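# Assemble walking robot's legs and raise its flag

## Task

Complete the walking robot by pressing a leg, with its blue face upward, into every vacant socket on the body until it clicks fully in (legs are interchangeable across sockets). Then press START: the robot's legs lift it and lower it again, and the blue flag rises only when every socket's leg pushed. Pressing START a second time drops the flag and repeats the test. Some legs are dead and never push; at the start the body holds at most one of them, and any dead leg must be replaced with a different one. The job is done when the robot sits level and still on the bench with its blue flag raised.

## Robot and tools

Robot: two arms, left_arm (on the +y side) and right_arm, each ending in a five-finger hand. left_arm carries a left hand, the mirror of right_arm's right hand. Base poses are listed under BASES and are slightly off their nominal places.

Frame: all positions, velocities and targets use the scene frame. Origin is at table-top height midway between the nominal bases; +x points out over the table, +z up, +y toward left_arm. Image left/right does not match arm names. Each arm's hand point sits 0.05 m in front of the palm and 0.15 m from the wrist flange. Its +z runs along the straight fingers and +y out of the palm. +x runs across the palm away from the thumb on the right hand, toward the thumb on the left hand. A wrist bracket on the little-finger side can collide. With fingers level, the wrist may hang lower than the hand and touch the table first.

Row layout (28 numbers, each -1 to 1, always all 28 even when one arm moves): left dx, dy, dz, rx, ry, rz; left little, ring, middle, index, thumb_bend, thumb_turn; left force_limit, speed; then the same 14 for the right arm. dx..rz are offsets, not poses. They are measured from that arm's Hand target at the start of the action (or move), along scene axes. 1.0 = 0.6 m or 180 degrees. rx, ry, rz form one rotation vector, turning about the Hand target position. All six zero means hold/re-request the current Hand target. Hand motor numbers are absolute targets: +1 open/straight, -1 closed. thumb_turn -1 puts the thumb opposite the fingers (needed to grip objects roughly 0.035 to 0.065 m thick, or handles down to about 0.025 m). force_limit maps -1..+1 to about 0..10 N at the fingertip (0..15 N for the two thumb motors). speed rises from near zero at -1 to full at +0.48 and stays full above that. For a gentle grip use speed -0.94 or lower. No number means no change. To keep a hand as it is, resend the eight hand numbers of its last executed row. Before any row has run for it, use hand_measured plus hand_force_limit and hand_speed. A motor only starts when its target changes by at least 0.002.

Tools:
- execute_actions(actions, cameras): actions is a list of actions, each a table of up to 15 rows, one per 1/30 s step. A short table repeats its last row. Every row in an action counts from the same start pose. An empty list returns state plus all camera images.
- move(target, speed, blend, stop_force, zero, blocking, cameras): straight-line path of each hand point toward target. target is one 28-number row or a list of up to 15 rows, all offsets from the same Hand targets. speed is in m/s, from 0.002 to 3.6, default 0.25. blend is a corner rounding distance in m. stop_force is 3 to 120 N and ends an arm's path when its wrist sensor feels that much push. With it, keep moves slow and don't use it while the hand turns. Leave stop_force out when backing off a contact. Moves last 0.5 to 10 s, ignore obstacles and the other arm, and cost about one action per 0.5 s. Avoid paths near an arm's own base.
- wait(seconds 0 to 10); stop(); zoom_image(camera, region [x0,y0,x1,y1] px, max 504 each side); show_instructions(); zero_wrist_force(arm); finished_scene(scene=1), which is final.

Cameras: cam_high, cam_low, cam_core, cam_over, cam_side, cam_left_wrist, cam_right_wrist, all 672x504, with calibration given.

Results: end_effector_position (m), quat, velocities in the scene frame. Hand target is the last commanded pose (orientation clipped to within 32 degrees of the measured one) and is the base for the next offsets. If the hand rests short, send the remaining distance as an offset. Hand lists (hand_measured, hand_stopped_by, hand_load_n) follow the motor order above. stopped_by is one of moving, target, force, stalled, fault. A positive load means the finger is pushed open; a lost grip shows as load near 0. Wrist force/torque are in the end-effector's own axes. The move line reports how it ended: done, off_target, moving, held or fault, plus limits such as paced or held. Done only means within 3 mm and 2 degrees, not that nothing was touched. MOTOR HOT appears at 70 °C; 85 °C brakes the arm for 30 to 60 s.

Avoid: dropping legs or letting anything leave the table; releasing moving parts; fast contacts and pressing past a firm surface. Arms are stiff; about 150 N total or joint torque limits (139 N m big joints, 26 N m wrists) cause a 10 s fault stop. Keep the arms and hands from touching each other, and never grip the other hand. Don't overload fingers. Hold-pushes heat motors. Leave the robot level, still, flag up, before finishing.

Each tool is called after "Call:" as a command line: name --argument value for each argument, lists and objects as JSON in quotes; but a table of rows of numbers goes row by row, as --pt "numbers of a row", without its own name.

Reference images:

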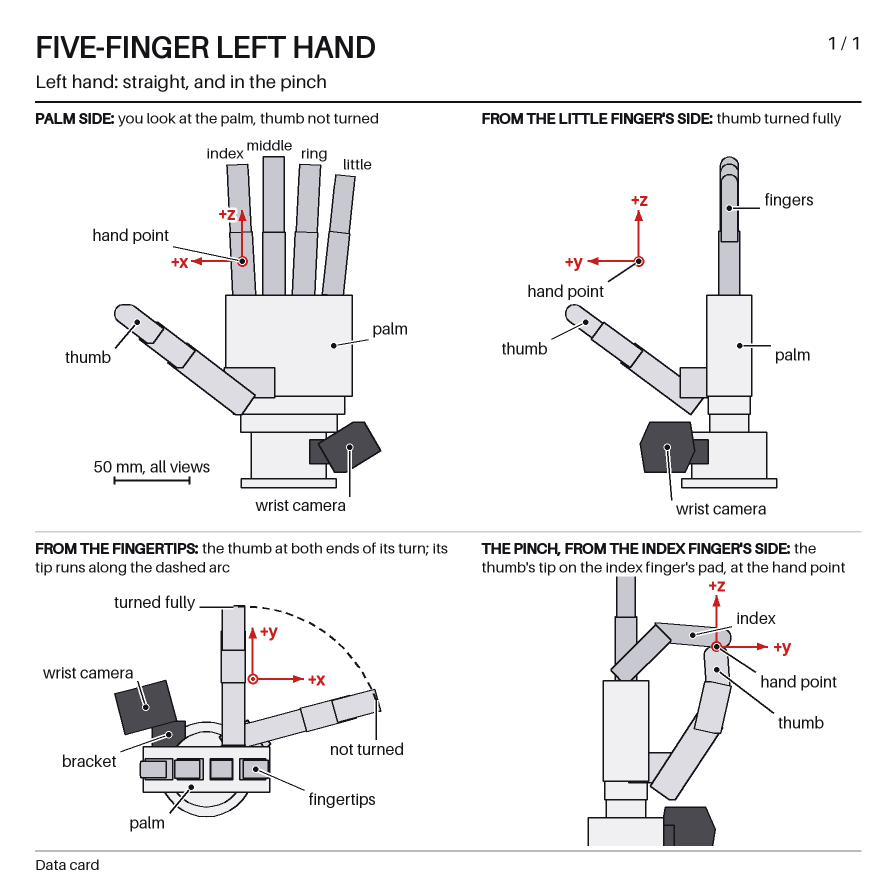

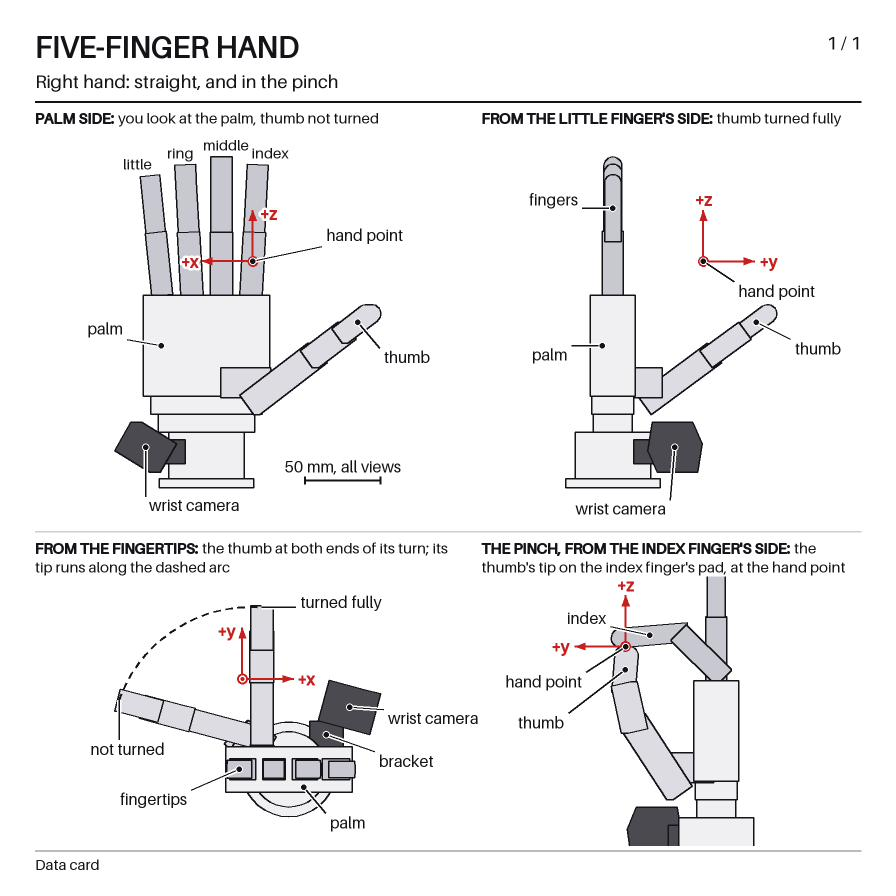

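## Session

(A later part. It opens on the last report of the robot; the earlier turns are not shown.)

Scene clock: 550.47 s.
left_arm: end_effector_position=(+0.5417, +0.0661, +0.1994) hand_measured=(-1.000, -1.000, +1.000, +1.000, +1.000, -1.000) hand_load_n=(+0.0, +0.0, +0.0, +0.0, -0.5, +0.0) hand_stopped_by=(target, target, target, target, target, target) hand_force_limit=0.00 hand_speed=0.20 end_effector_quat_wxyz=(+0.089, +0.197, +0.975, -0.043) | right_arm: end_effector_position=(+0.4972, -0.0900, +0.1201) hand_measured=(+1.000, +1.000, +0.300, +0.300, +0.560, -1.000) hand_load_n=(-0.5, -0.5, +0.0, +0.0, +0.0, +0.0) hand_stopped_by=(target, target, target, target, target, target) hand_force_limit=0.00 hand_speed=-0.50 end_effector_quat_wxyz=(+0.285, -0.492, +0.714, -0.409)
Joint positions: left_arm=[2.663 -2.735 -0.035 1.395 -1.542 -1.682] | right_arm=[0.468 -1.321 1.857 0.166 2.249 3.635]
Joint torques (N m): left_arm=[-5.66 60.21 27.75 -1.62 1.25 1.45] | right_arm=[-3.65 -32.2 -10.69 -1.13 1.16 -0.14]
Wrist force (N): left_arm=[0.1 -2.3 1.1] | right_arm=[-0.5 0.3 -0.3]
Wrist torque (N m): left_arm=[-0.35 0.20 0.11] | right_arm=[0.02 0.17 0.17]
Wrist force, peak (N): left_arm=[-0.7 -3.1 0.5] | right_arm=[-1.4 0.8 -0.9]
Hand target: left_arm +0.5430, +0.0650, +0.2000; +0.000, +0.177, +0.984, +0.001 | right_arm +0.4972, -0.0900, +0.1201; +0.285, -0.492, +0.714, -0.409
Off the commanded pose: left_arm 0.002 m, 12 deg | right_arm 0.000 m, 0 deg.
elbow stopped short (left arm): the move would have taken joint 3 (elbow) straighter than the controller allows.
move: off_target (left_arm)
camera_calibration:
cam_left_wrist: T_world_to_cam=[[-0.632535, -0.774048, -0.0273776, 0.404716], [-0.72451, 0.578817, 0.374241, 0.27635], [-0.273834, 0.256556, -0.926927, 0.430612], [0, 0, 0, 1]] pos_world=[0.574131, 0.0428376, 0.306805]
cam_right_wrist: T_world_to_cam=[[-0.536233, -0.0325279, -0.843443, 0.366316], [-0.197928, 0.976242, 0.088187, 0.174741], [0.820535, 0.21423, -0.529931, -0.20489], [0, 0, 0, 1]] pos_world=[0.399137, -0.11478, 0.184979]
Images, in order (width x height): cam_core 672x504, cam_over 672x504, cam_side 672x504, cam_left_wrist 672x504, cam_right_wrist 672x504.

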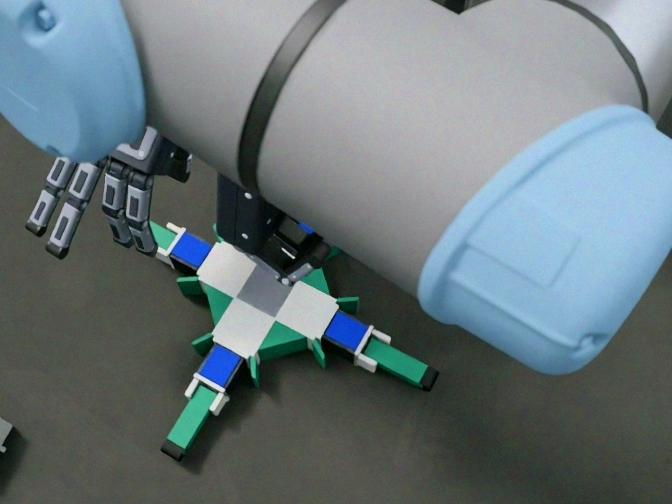

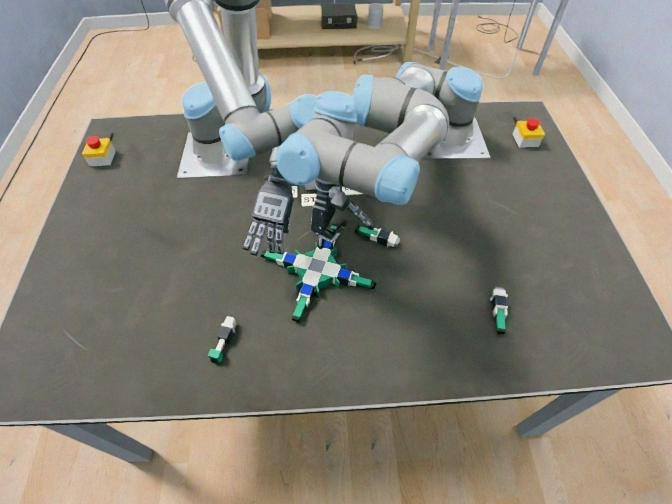

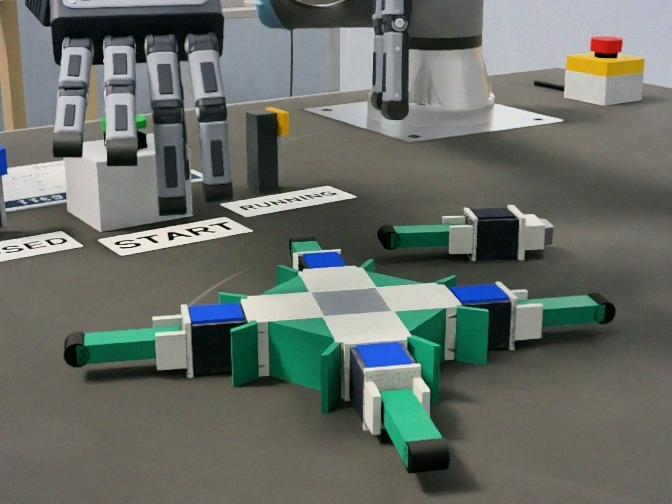

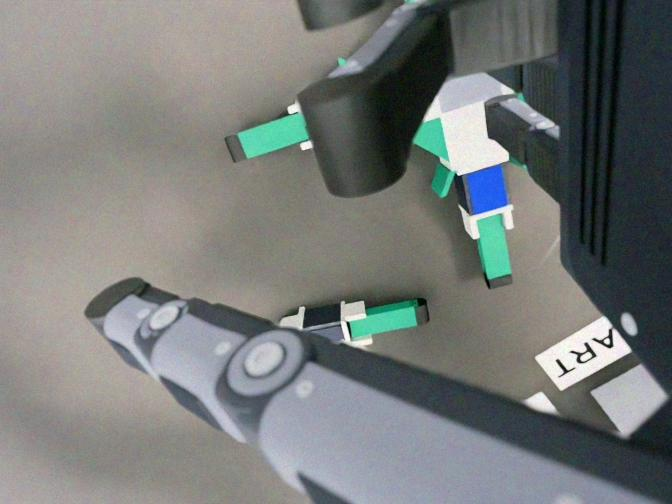

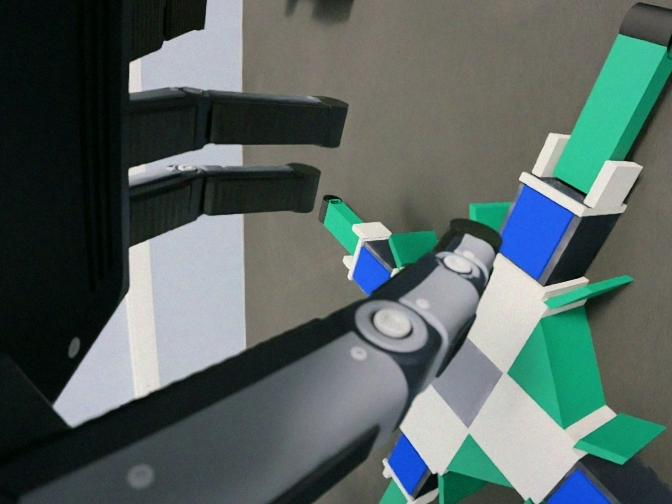

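Call:
move --target '[0.0058, 0.016, -0.15, -0.1563, 0.0577, 0, -1, -1, 1, 1, 1, -1, 0, 0.2, 0,0,0,0,0,0, 1, 1, 0.3, 0.3, 0.56, -1, 0, -0.5]' --speed 0.15 --cameras '["cam_core", "cam_left_wrist"]'

Scene clock: 570.97 s.
left_arm: end_effector_position=(+0.5465, +0.0747, +0.1099) hand_measured=(-1.000, -1.000, +1.000, +1.000, +1.000, -1.000) hand_load_n=(+0.0, +0.0, +0.0, +0.0, +0.0, +0.0) hand_stopped_by=(target, target, target, target, target, target) hand_force_limit=0.00 hand_speed=0.20 end_effector_quat_wxyz=(-0.045, +0.171, +0.951, -0.254) | right_arm: end_effector_position=(+0.4972, -0.0900, +0.1201) hand_measured=(+1.000, +1.000, +0.300, +0.300, +0.560, -1.000) hand_load_n=(+0.0, +0.0, +0.0, +0.0, +0.0, +0.0) hand_stopped_by=(target, target, target, target, target, target) hand_force_limit=0.00 hand_speed=-0.50 end_effector_quat_wxyz=(+0.285, -0.492, +0.714, -0.409)
Joint positions: left_arm=[2.861 -2.7 -0.415 1.52 -1.05 -1.518] | right_arm=[0.468 -1.321 1.857 0.166 2.249 3.635]
Joint torques (N m): left_arm=[-4.6 64.87 27.38 -0.96 0 -2.1] | right_arm=[5.75 -26.62 -7.71 -1.42 1.17 -0.15]
Wrist force (N): left_arm=[-0.3 -1.5 0.8] | right_arm=[-0.2 0.4 -0.3]
Wrist torque (N m): left_arm=[-0.25 0.25 0.16] | right_arm=[0.05 0.14 0.20]
Wrist force, peak (N): left_arm=[0.5 -3.5 0.6] | right_arm=[-0.6 0.6 -0.8]
Hand target: left_arm +0.5465, +0.0746, +0.1100; -0.045, +0.171, +0.951, -0.254 | right_arm +0.4972, -0.0900, +0.1201; +0.285, -0.492, +0.714, -0.409
Off the commanded pose: left_arm 0.000 m, 0 deg | right_arm 0.000 m, 0 deg.
move: done
camera_calibration:
cam_left_wrist: T_world_to_cam=[[-0.561758, -0.688016, 0.459414, 0.313357], [-0.589488, 0.722512, 0.361221, 0.225166], [-0.580458, -0.0679001, -0.811454, 0.52587], [0, 0, 0, 1]] pos_world=[0.614009, 0.0886164, 0.201424]
Images, in order (width x height): cam_core 672x504, cam_left_wrist 672x504.

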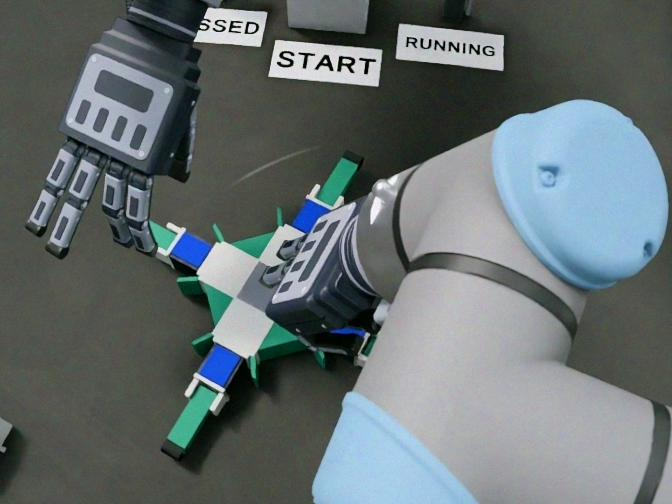

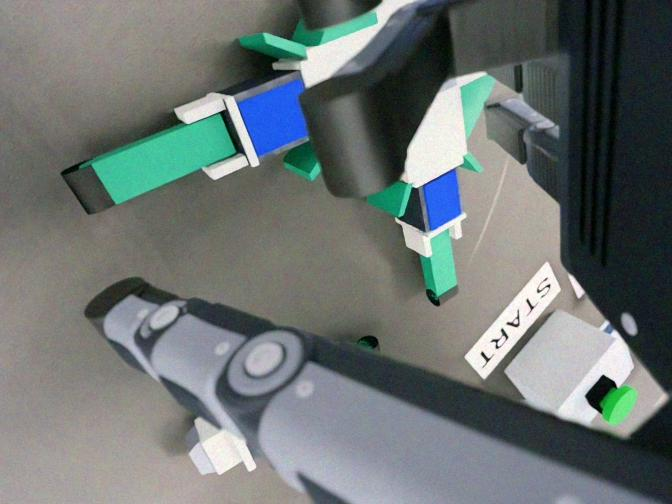

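Call:
move --target '[0, 0, 0, 0, 0, 0, -1, -1, 1, 1, 1, -1, 0, 0.2, 0,0,-0.1485,0,0,0, 1, 1, 0.3, 0.3, 0.56, -1, 0, -0.5]' --speed 0.1 --stop_force 12 --cameras '["cam_core", "cam_side", "cam_right_wrist"]'

Scene clock: 577.70 s.
left_arm: end_effector_position=(+0.5465, +0.0746, +0.1100) hand_measured=(-1.000, -1.000, +1.000, +1.000, +1.000, -1.000) hand_load_n=(+0.0, +0.0, +0.0, +0.0, +0.0, +0.0) hand_stopped_by=(target, target, target, target, target, target) hand_force_limit=0.00 hand_speed=0.20 end_effector_quat_wxyz=(-0.045, +0.171, +0.951, -0.254) | right_arm: end_effector_position=(+0.4972, -0.0900, +0.0310) hand_measured=(+1.000, +1.000, +0.300, +0.300, +0.560, -1.000) hand_load_n=(+0.0, +0.0, +0.0, +0.0, +0.0, +0.0) hand_stopped_by=(target, target, target, target, target, target) hand_force_limit=0.00 hand_speed=-0.50 end_effector_quat_wxyz=(+0.285, -0.492, +0.714, -0.409)
Joint positions: left_arm=[2.861 -2.7 -0.415 1.52 -1.049 -1.518] | right_arm=[0.468 -1.186 1.952 -0.063 2.249 3.635]
Joint torques (N m): left_arm=[-7.18 64.17 27.68 -1.6 2.45 1.13] | right_arm=[4.31 -39.51 -25.28 -0.02 1.79 -1.97]
Wrist force (N): left_arm=[-0.1 -1.6 0.7] | right_arm=[-0.4 0.4 -0.7]
Wrist torque (N m): left_arm=[-0.26 0.22 0.17] | right_arm=[0.08 0.19 0.15]
Wrist force, peak (N): left_arm=[-0.4 -1.7 0.8] | right_arm=[-0.4 1.5 -0.3]
Hand target: left_arm +0.5465, +0.0746, +0.1100; -0.045, +0.171, +0.951, -0.254 | right_arm +0.4972, -0.0900, +0.0310; +0.285, -0.492, +0.714, -0.409
Off the commanded pose: left_arm 0.000 m, 0 deg | right_arm 0.000 m, 0 deg.
move: done
camera_calibration:
cam_right_wrist: T_world_to_cam=[[-0.536228, -0.0323579, -0.843453, 0.291184], [-0.197664, 0.976293, 0.0882117, 0.182496], [0.820602, 0.214022, -0.529912, -0.25216], [0, 0, 0, 1]] pos_world=[0.399137, -0.114779, 0.0958789]
Images, in order (width x height): cam_core 672x504, cam_side 672x504, cam_right_wrist 672x504.

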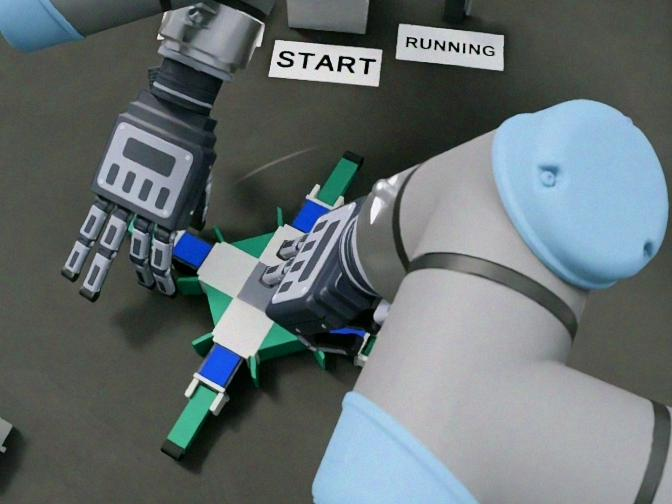

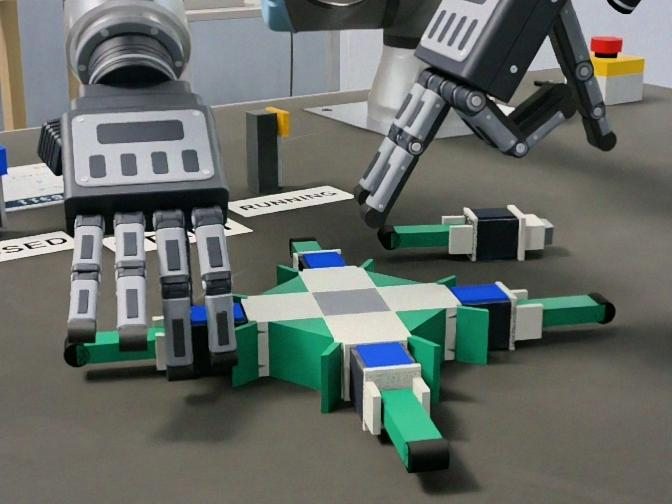

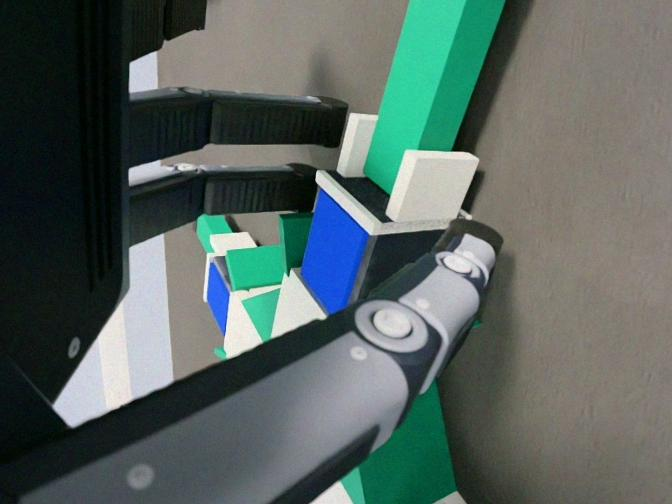

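Call:
execute_actions --actions '[[[0,0,0,0,0,0,-1,-1,1,1,1,-1,0,0.2,0,0,0,0,0,0,1,1,-0.2,-0.2,0.1,-1,0.2,-0.85]],[[0,0,0,0,0,0,-1,-1,1,1,1,-1,0,0.2,0,0,0,0,0,0,1,1,-0.2,-0.2,0.1,-1,0.2,-0.85]]]'

Call:
move --target '[0, 0, -0.09167, 0, 0, 0, -1, -1, 1, 1, 1, -1, 0, 0.2, 0,0,0,0,0,0,1,1,-0.2,-0.2,0.1,-1,0.2,-0.85]' --speed 0.03 --stop_force 15 --cameras '["cam_core", "cam_side"]'

Scene clock: 581.07 s.
left_arm: end_effector_position=(+0.5465, +0.0746, +0.1100) hand_measured=(-1.000, -1.000, +1.000, +1.000, +1.000, -1.000) hand_load_n=(+0.0, +0.0, +0.0, +0.0, +0.0, +0.0) hand_stopped_by=(target, target, target, target, target, target) hand_force_limit=0.00 hand_speed=0.20 end_effector_quat_wxyz=(-0.045, +0.171, +0.951, -0.254) | right_arm: end_effector_position=(+0.4972, -0.0900, +0.0310) hand_measured=(+1.000, +1.000, +0.012, +0.164, +0.396, -1.000) hand_load_n=(+0.0, -0.5, +12.0, +0.0, +9.0, +0.5) hand_stopped_by=(target, target, force, force, force, target) hand_force_limit=0.20 hand_speed=-0.85 end_effector_quat_wxyz=(+0.285, -0.492, +0.714, -0.409)
Joint positions: left_arm=[2.861 -2.7 -0.415 1.52 -1.049 -1.518] | right_arm=[0.468 -1.186 1.952 -0.063 2.249 3.635]
Joint torques (N m): left_arm=[-6.83 61.04 27.75 -2.56 1.45 1.66] | right_arm=[-0.27 -42.73 -21.85 -0.11 1.87 -2.02]
Wrist force (N): left_arm=[-0.4 -1.6 0.7] | right_arm=[-0.4 1.7 -0.2]
Wrist torque (N m): left_arm=[-0.26 0.26 0.15] | right_arm=[0.17 0.15 0.16]
Wrist force, peak (N): left_arm=[-0.1 -1.7 0.8] | right_arm=[-0.5 2.4 0.1]
Hand target: left_arm +0.5465, +0.0746, +0.1100; -0.045, +0.171, +0.951, -0.254 | right_arm +0.4972, -0.0900, +0.0310; +0.285, -0.492, +0.714, -0.409
Off the commanded pose: left_arm 0.000 m, 0 deg | right_arm 0.000 m, 0 deg.

Scene clock: 583.47 s.
left_arm: end_effector_position=(+0.5465, +0.0746, +0.0634) hand_measured=(-1.000, -1.000, +1.000, +1.000, +1.000, -1.000) hand_load_n=(+0.0, +0.0, +0.5, +0.0, +0.0, +0.0) hand_stopped_by=(target, target, target, target, target, target) hand_force_limit=0.00 hand_speed=0.20 end_effector_quat_wxyz=(-0.045, +0.171, +0.951, -0.254) | right_arm: end_effector_position=(+0.4972, -0.0900, +0.0310) hand_measured=(+1.000, +1.000, +0.012, +0.164, +0.396, -1.000) hand_load_n=(+0.0, +0.0, +12.0, +0.0, +9.0, +0.5) hand_stopped_by=(target, target, force, force, force, target) hand_force_limit=0.20 hand_speed=-0.85 end_effector_quat_wxyz=(+0.285, -0.492, +0.714, -0.409)
Joint positions: left_arm=[2.861 -2.707 -0.52 1.631 -1.049 -1.518] | right_arm=[0.468 -1.186 1.952 -0.063 2.249 3.635]
Joint torques (N m): left_arm=[-3.56 56.89 25.47 -0.21 -1.26 1.31] | right_arm=[-1.6 -42.89 -15.12 -0.09 1.92 -1.88]
Wrist force (N): left_arm=[-0.7 -4.9 -9.3] | right_arm=[0.5 1.7 0.1]
Wrist torque (N m): left_arm=[0.49 -0.01 0.20] | right_arm=[0.12 0.16 0.15]
Wrist force, peak (N): left_arm=[-1.4 -10.3 -29.2] | right_arm=[0.6 2.2 -0.2]
Hand target: left_arm +0.5465, +0.0746, +0.0634; -0.045, +0.171, +0.951, -0.254 (not the last commanded pose) | right_arm +0.4972, -0.0900, +0.0310; +0.285, -0.492, +0.714, -0.409
Off the commanded pose: left_arm 0.008 m, 0 deg | right_arm 0.000 m, 0 deg.
move: contact (left_arm)
Images, in order (width x height): cam_core 672x504, cam_side 672x504.

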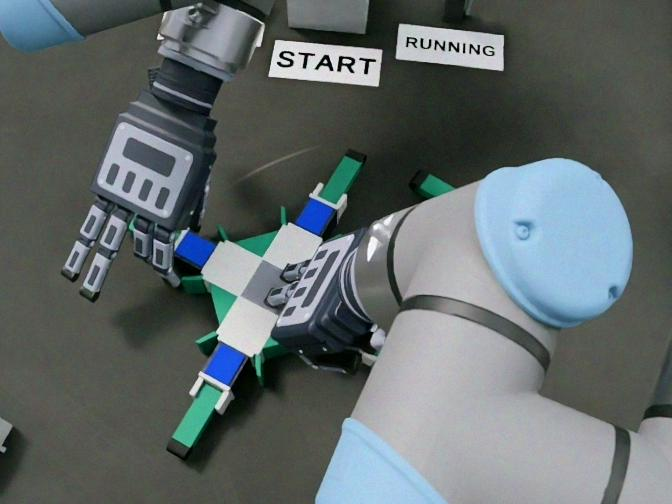

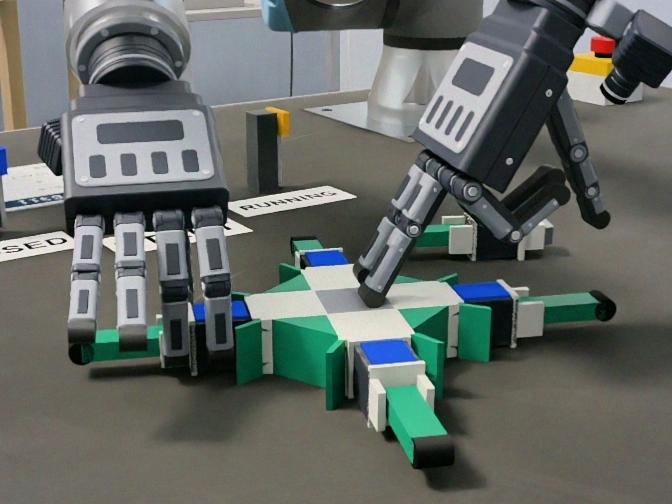

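Call:
move --target '[0, 0, -0.01667, 0, 0, 0, -1, -1, 1, 1, 1, -1, 0, 0.2, 0,0,0,0,0,0,1,1,-0.2,-0.2,0.1,-1,0.2,-0.85]' --speed 0.01 --stop_force 18

Scene clock: 586.47 s.
left_arm: end_effector_position=(+0.5466, +0.0746, +0.0624) hand_measured=(-1.000, -1.000, +1.000, +1.000, +1.000, -1.000) hand_load_n=(+0.0, +0.5, +1.0, +0.0, +0.0, +0.0) hand_stopped_by=(target, target, target, target, target, target) hand_force_limit=0.00 hand_speed=0.20 end_effector_quat_wxyz=(-0.045, +0.171, +0.951, -0.254) | right_arm: end_effector_position=(+0.4972, -0.0900, +0.0310) hand_measured=(+1.000, +1.000, +0.012, +0.164, +0.396, -1.000) hand_load_n=(+0.0, +0.0, +12.0, +0.0, +9.0, +1.0) hand_stopped_by=(target, target, force, force, force, target) hand_force_limit=0.20 hand_speed=-0.85 end_effector_quat_wxyz=(+0.285, -0.492, +0.714, -0.409)
Joint positions: left_arm=[2.861 -2.708 -0.522 1.634 -1.049 -1.518] | right_arm=[0.468 -1.186 1.952 -0.063 2.249 3.635]
Joint torques (N m): left_arm=[-3.92 41.53 21.33 -0.73 -1.31 1.38] | right_arm=[-6.53 -43.12 -7.36 0.03 1.88 -1.98]
Wrist force (N): left_arm=[0.3 -9.8 -26.6] | right_arm=[0.7 1.9 -0.4]
Wrist torque (N m): left_arm=[1.74 -0.32 0.36] | right_arm=[0.18 0.14 0.17]
Wrist force, peak (N): left_arm=[-0.4 -12.0 -34.9] | right_arm=[0.5 2.1 -0.2]
Hand target: left_arm +0.5466, +0.0746, +0.0624; -0.045, +0.171, +0.951, -0.254 (not the last commanded pose) | right_arm +0.4972, -0.0900, +0.0310; +0.285, -0.492, +0.714, -0.409
Off the commanded pose: left_arm 0.009 m, 0 deg | right_arm 0.000 m, 0 deg.
move: contact (left_arm)

Call:
move --target '[0, 0, 0, 0, 0, 0, -1, -1, 1, 1, 1, -1, 0, 0.2, -0.02307,-0.06253,0,0,0,0,1,1,-0.2,-0.2,0.1,-1,0.2,-0.85]' --speed 0.03 --stop_force 30 --cameras '["cam_core", "cam_side"]'

Scene clock: 590.20 s.
left_arm: end_effector_position=(+0.5466, +0.0746, +0.0624) hand_measured=(-1.000, -1.000, +1.000, +1.000, +1.000, -1.000) hand_load_n=(+0.0, +0.0, +2.0, +0.0, +0.0, +0.0) hand_stopped_by=(target, target, target, target, target, target) hand_force_limit=0.00 hand_speed=0.20 end_effector_quat_wxyz=(-0.045, +0.171, +0.951, -0.254) | right_arm: end_effector_position=(+0.4834, -0.1275, +0.0310) hand_measured=(+1.000, +1.000, +0.012, +0.164, +0.396, -1.000) hand_load_n=(+0.0, +0.0, +12.5, +0.0, +8.0, +3.0) hand_stopped_by=(target, target, force, force, force, target) hand_force_limit=0.20 hand_speed=-0.85 end_effector_quat_wxyz=(+0.285, -0.492, +0.714, -0.409)
Joint positions: left_arm=[2.861 -2.708 -0.522 1.634 -1.049 -1.518] | right_arm=[0.388 -1.267 2.066 -0.135 2.187 3.572]
Joint torques (N m): left_arm=[10.01 36.54 21.19 -0.63 -5.95 1.29] | right_arm=[11.11 -19.57 -25.37 2.05 2.7 2.03]
Wrist force (N): left_arm=[-0.1 -18.1 -18.5] | right_arm=[-0.8 0.5 -0.4]
Wrist torque (N m): left_arm=[1.64 -0.15 0.52] | right_arm=[0.03 0.25 0.11]
Wrist force, peak (N): left_arm=[0.2 -9.9 -26.8] | right_arm=[-11.5 1.2 -0.1]
Hand target: left_arm +0.5466, +0.0746, +0.0624; -0.045, +0.171, +0.951, -0.254 | right_arm +0.4834, -0.1275, +0.0310; +0.285, -0.492, +0.714, -0.409
Off the commanded pose: left_arm 0.000 m, 0 deg | right_arm 0.000 m, 0 deg.
move: done
Images, in order (width x height): cam_core 672x504, cam_side 672x504.

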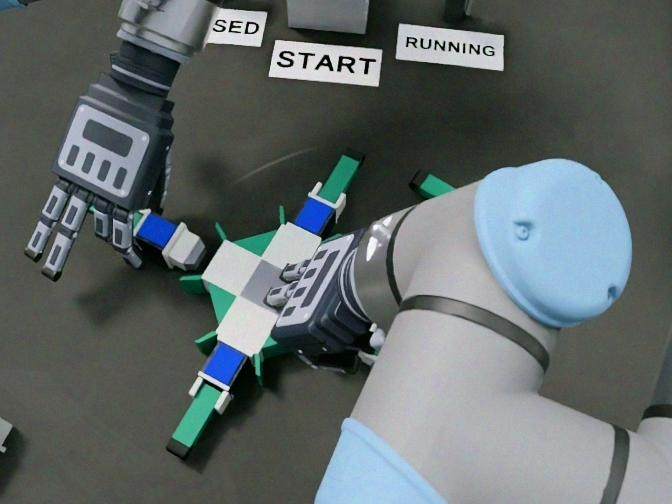

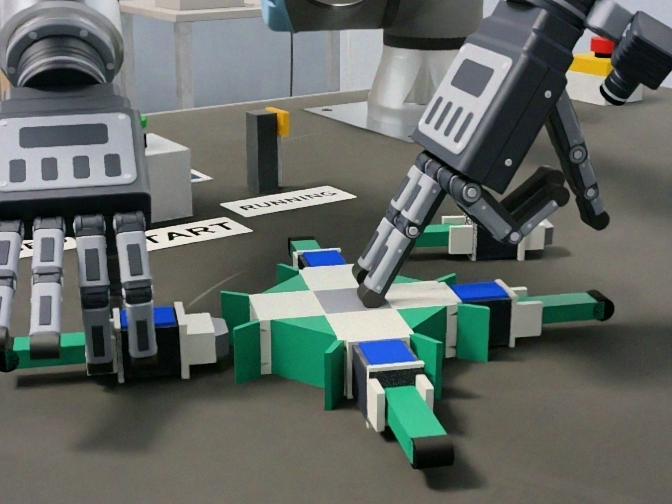

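Call:
move --pt "0 0 0.1 0 0 0 -1 -1 1 1 1 -1 0 0.2 -0.02 -0.06 0.067 0 0 0 1 1 -0.2 -0.2 0.1 -1 0.2 -0.85" --pt "-0.05 0.1 0.15 0 0 0 -1 -1 1 1 1 -1 0 0.2 -0.1 -0.22 0.067 0 0 0 1 1 -0.2 -0.2 0.1 -1 0.2 -0.85" --pt "-0.05 0.1 0.15 0 0 0 -1 -1 1 1 1 -1 0 0.2 -0.1 -0.22 0.003 0 0 0 1 1 -0.2 -0.2 0.1 -1 0.2 -0.85" --speed '[0.15, 0.2, 0.06]' --blend '[0.02, 0.01, 0]' --cameras '["cam_core"]'

Scene clock: 595.87 s.
left_arm: end_effector_position=(+0.5166, +0.1346, +0.1524) hand_measured=(-1.000, -1.000, +1.000, +1.000, +1.000, -1.000) hand_load_n=(+0.5, +0.0, +0.0, +0.0, +0.0, +0.0) hand_stopped_by=(target, target, target, target, target, target) hand_force_limit=0.00 hand_speed=0.20 end_effector_quat_wxyz=(-0.045, +0.171, +0.951, -0.254) | right_arm: end_effector_position=(+0.4233, -0.2595, +0.0327) hand_measured=(+1.000, +1.000, +0.012, +0.164, +0.396, -1.000) hand_load_n=(+0.0, +0.0, +13.0, +0.0, +8.0, +3.0) hand_stopped_by=(target, target, force, force, force, target) hand_force_limit=0.20 hand_speed=-0.85 end_effector_quat_wxyz=(+0.285, -0.492, +0.714, -0.409)
Joint positions: left_arm=[2.937 -2.461 -0.775 1.598 -1.053 -1.43] | right_arm=[-0.071 -1.605 2.443 -0.294 1.806 3.287]
Joint torques (N m): left_arm=[-6.99 60.19 4.07 -3.68 3.08 -0.57] | right_arm=[-7.28 -20.49 -24.34 1.16 -1.46 -1.5]
Wrist force (N): left_arm=[0.1 -2.0 0.6] | right_arm=[-0.6 1.1 -0.1]
Wrist torque (N m): left_arm=[-0.31 0.16 0.19] | right_arm=[0.04 0.20 -0.06]
Wrist force, peak (N): left_arm=[-0.2 -18.3 -19.0] | right_arm=[-2.0 2.5 0.1]
Hand target: left_arm +0.5166, +0.1346, +0.1524; -0.045, +0.171, +0.951, -0.254 | right_arm +0.4234, -0.2595, +0.0328; +0.285, -0.492, +0.714, -0.409
Off the commanded pose: left_arm 0.000 m, 0 deg | right_arm 0.000 m, 0 deg.
move: done
Images, in order (width x height): cam_core 672x504.

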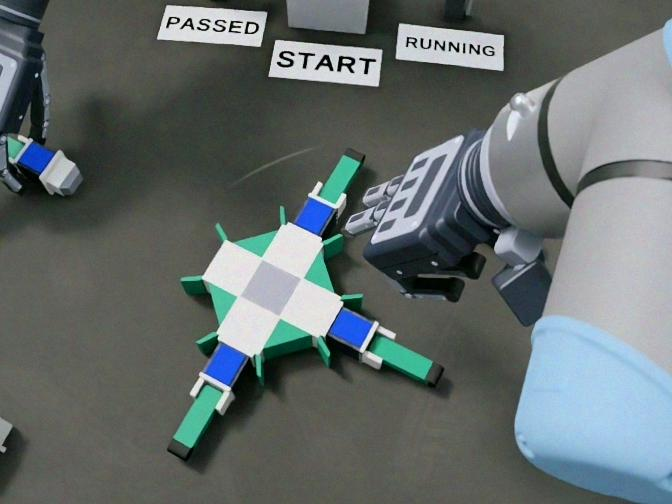

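Call:
execute_actions --actions '[[[0,0,0,0,0,0,-1,-1,1,1,1,-1,0,0.2,0,0,0,0,0,0,1,1,0.3,0.3,0.56,-1,0,-0.5]],[[0,0,0,0,0,0,-1,-1,1,1,1,-1,0,0.2,0,0,0,0,0,0,1,1,0.3,0.3,0.56,-1,0,-0.5]]]'

Call:
move --target '[-0.1943, 0.1923, 0.1127, -0.1696, -0.0726, 0.4733, 1, 1, 0.3, 0.3, 0.56, -1, 0, -0.5, 0, -0.05, 0.22, 0, 0, 0, 1, 1, 0.3, 0.3, 0.56, -1, 0, -0.5]' --speed 0.4 --cameras '["cam_core", "cam_low", "cam_left_wrist", "cam_side"]'

Scene clock: 606.43 s.
left_arm: end_effector_position=(+0.5166, +0.1346, +0.1524) hand_measured=(-1.000, -1.000, +1.000, +1.000, +1.000, -1.000) hand_load_n=(+0.0, +0.0, +0.0, +0.0, +0.0, +0.0) hand_stopped_by=(target, target, target, target, target, target) hand_force_limit=0.00 hand_speed=0.20 end_effector_quat_wxyz=(-0.045, +0.171, +0.951, -0.254) | right_arm: end_effector_position=(+0.4234, -0.2595, +0.0328) hand_measured=(+1.000, +1.000, +0.300, +0.300, +0.560, -1.000) hand_load_n=(+0.0, -0.5, +0.0, +0.0, +0.0, +0.0) hand_stopped_by=(target, target, target, target, target, target) hand_force_limit=0.00 hand_speed=-0.50 end_effector_quat_wxyz=(+0.285, -0.492, +0.714, -0.409)
Joint positions: left_arm=[2.937 -2.461 -0.775 1.598 -1.053 -1.43] | right_arm=[-0.071 -1.605 2.442 -0.295 1.806 3.287]
Joint torques (N m): left_arm=[-7.6 59.97 3.29 -3.06 3.2 1.76] | right_arm=[-8.46 -21.86 -20.01 0.33 -1.7 -1.46]
Wrist force (N): left_arm=[0.2 -1.8 0.7] | right_arm=[-0.5 0.3 -0.7]
Wrist torque (N m): left_arm=[-0.29 0.15 0.19] | right_arm=[0.04 0.19 -0.05]
Wrist force, peak (N): left_arm=[0.2 -2.2 0.7] | right_arm=[-0.6 1.8 -0.4]
Hand target: left_arm +0.5166, +0.1346, +0.1524; -0.045, +0.171, +0.951, -0.254 | right_arm +0.4234, -0.2595, +0.0328; +0.285, -0.492, +0.714, -0.409
Off the commanded pose: left_arm 0.000 m, 0 deg | right_arm 0.000 m, 0 deg.

Scene clock: 608.97 s.
left_arm: end_effector_position=(+0.4000, +0.2499, +0.2200) hand_measured=(+1.000, +1.000, +0.300, +0.300, +0.560, -1.000) hand_load_n=(+0.0, +0.0, +0.0, +0.0, +0.0, +0.0) hand_stopped_by=(target, target, target, target, target, target) hand_force_limit=0.00 hand_speed=-0.50 end_effector_quat_wxyz=(+0.276, -0.478, +0.722, -0.417) | right_arm: end_effector_position=(+0.4234, -0.2896, +0.1648) hand_measured=(+1.000, +1.000, +0.300, +0.300, +0.560, -1.000) hand_load_n=(+0.0, +0.0, +0.0, +0.0, +0.0, +0.0) hand_stopped_by=(target, target, target, target, target, target) hand_force_limit=0.00 hand_speed=-0.50 end_effector_quat_wxyz=(+0.285, -0.492, +0.714, -0.409)
Joint positions: left_arm=[3.251 -1.353 -2.038 2.814 -1.158 -2.886] | right_arm=[-0.229 -1.899 2.254 0.175 1.671 3.206]
Joint torques (N m): left_arm=[1.82 17.24 25.04 -0.57 1.07 -1.87] | right_arm=[9.91 3.67 -10.87 -2.39 2.23 1.31]
Wrist force (N): left_arm=[0.0 -0.9 -0.7] | right_arm=[-0.4 0.1 -0.7]
Wrist torque (N m): left_arm=[-0.09 0.09 -0.05] | right_arm=[0.01 0.17 0.16]
Wrist force, peak (N): left_arm=[-0.2 -2.7 1.2] | right_arm=[-1.1 0.7 -0.6]
Hand target: left_arm +0.4000, +0.2500, +0.2200; +0.276, -0.478, +0.722, -0.417 | right_arm +0.4234, -0.2895, +0.1648; +0.285, -0.492, +0.714, -0.409
Off the commanded pose: left_arm 0.000 m, 0 deg | right_arm 0.000 m, 0 deg.
move: done
camera_calibration:
cam_left_wrist: T_world_to_cam=[[0.344754, -0.457735, 0.819526, -0.198337], [-0.85703, -0.509649, 0.075874, 0.450228], [0.382941, -0.728517, -0.567996, 0.268252], [0, 0, 0, 1]] pos_world=[0.351512, 0.334099, 0.280748]
Images, in order (width x height): cam_low 672x504, cam_core 672x504, cam_side 672x504, cam_left_wrist 672x504.

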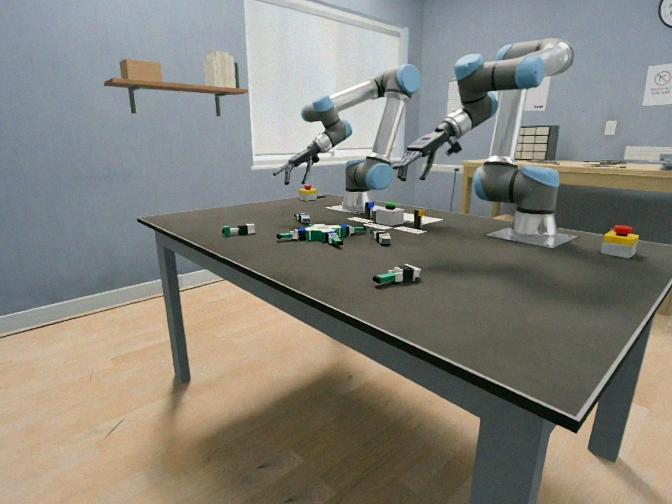

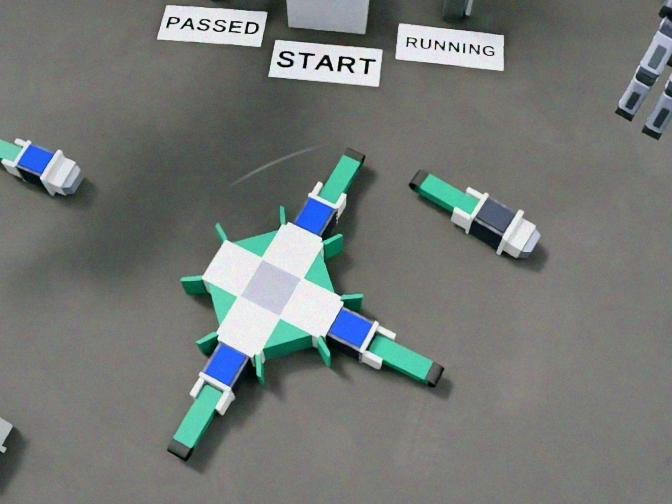

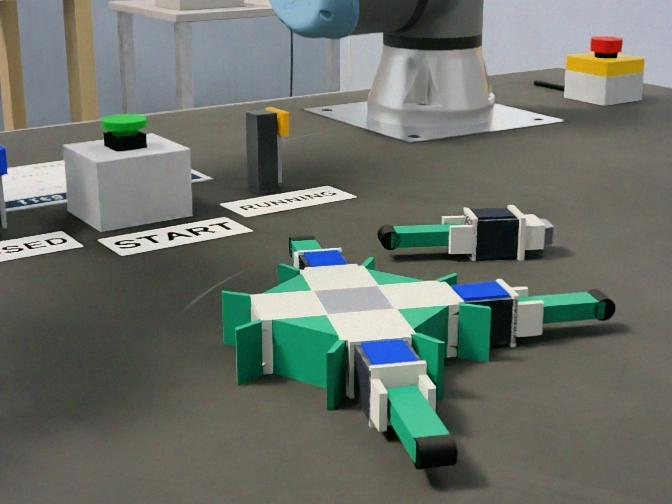

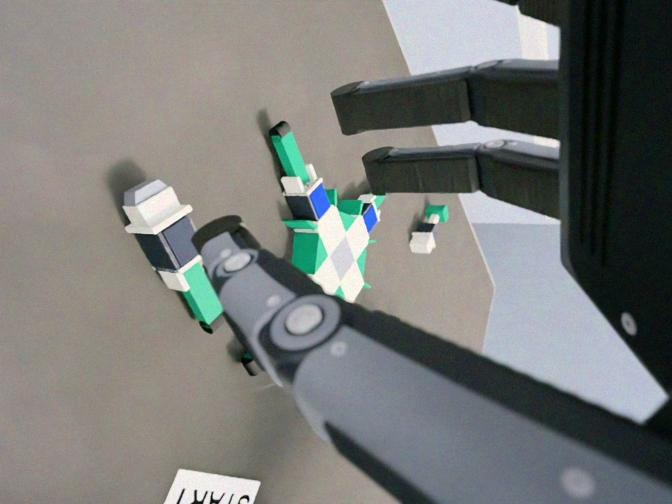

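Call:
zoom_image --camera "cam_left_wrist" --region '[100, 160, 300, 360]'

Call:
zoom_image --camera "cam_core" --region '[380, 130, 580, 300]'

Call:
zoom_image --camera "cam_low" --region '[270, 200, 450, 300]'

Scaled by 2.520 from the camera's 672x504 image, which has a finer 960x720 frame.

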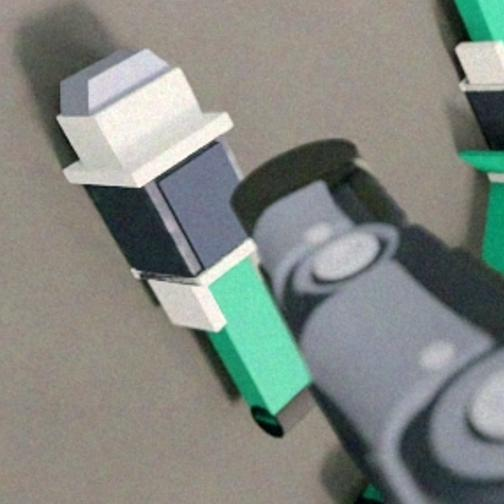

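Scaled by 2.520 from the camera's 672x504 image, which has a finer 960x720 frame.

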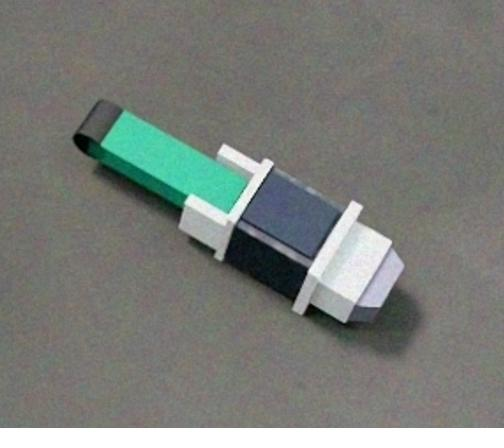

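Scaled by 2.800 from the camera's 672x504 image, which has a finer 960x720 frame.

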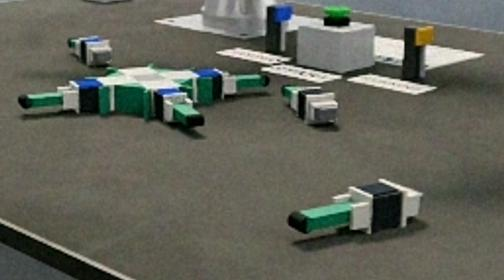

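Call:
zoom_image --camera "cam_left_wrist" --region '[240, 100, 460, 320]'

Scaled by 2.291 from the camera's 672x504 image, which has a finer 960x720 frame.

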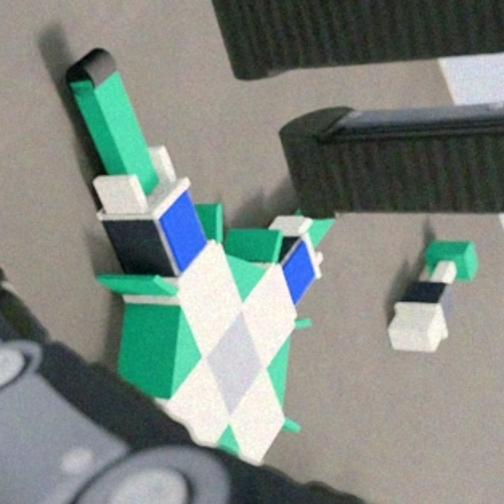

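Call:
move --pt "0.0363 -0.1548 -0.2 -0.03256 -0.07671 0 1 1 0.3 0.3 0.56 -1 0 -0.5 0 0 0 0 0 0 1 1 0.3 0.3 0.56 -1 0 -0.5" --pt "0.0363 -0.1548 -0.315 -0.03256 -0.07671 0 1 1 0.3 0.3 0.56 -1 0 -0.5 0 0 0 0 0 0 1 1 0.3 0.3 0.56 -1 0 -0.5" --speed '[0.25, 0.06]' --stop_force 8 --cameras '["cam_core", "cam_side", "cam_low"]'

Scene clock: 690.90 s.
left_arm: end_effector_position=(+0.4218, +0.1571, +0.0310) hand_measured=(+1.000, +1.000, +0.300, +0.300, +0.560, -1.000) hand_load_n=(+0.0, +0.0, +0.0, +0.0, +0.0, +0.0) hand_stopped_by=(target, target, target, target, target, target) hand_force_limit=0.00 hand_speed=-0.50 end_effector_quat_wxyz=(+0.336, -0.438, +0.661, -0.508) | right_arm: end_effector_position=(+0.4234, -0.2895, +0.1648) hand_measured=(+1.000, +1.000, +0.300, +0.300, +0.560, -1.000) hand_load_n=(+0.0, +0.0, +0.0, +0.0, +0.0, +0.0) hand_stopped_by=(target, target, target, target, target, target) hand_force_limit=0.00 hand_speed=-0.50 end_effector_quat_wxyz=(+0.285, -0.492, +0.714, -0.409)
Joint positions: left_arm=[2.937 -1.762 -2.378 3.876 -1.409 -3.098] | right_arm=[-0.229 -1.899 2.254 0.175 1.671 3.206]
Joint torques (N m): left_arm=[-7.36 20.41 21.6 2 -1.95 -2.12] | right_arm=[9.01 3.62 -10.94 -2.56 2.33 1.56]
Wrist force (N): left_arm=[-0.6 -0.7 -1.0] | right_arm=[0.1 0.0 -0.8]
Wrist torque (N m): left_arm=[-0.05 0.14 -0.12] | right_arm=[0.00 0.11 0.18]
Wrist force, peak (N): left_arm=[-0.9 -2.4 -1.6] | right_arm=[-0.7 0.0 -0.9]
Hand target: left_arm +0.4218, +0.1571, +0.0310; +0.336, -0.438, +0.661, -0.508 | right_arm +0.4234, -0.2895, +0.1648; +0.285, -0.492, +0.714, -0.409
Off the commanded pose: left_arm 0.000 m, 0 deg | right_arm 0.000 m, 0 deg.
move: done
Images, in order (width x height): cam_low 672x504, cam_core 672x504, cam_side 672x504.

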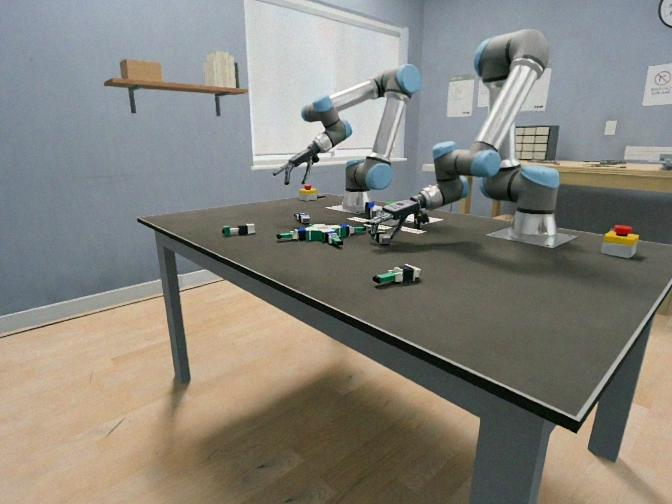

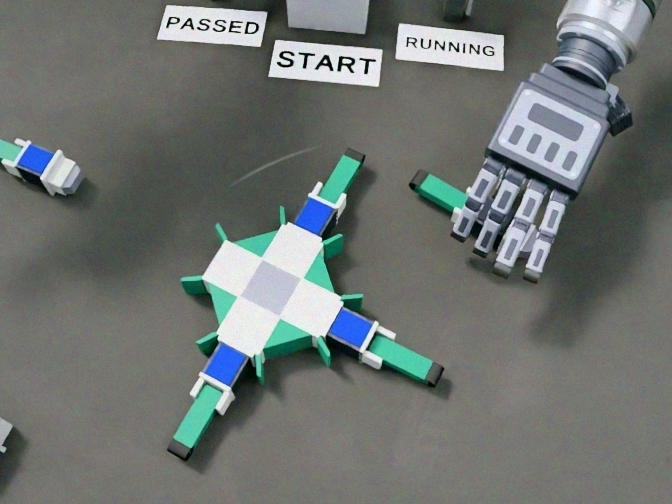

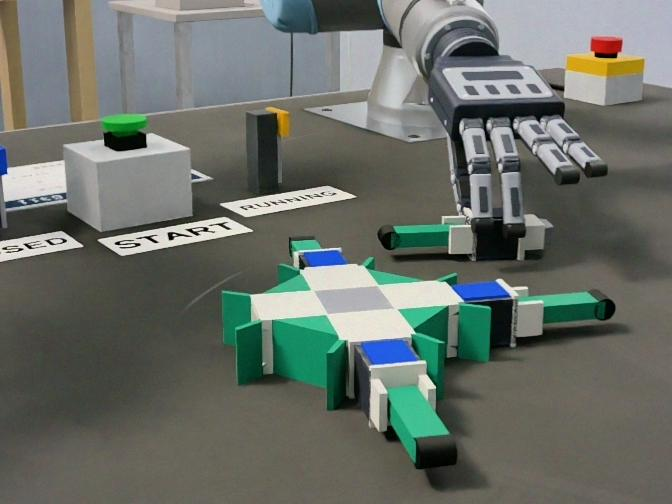

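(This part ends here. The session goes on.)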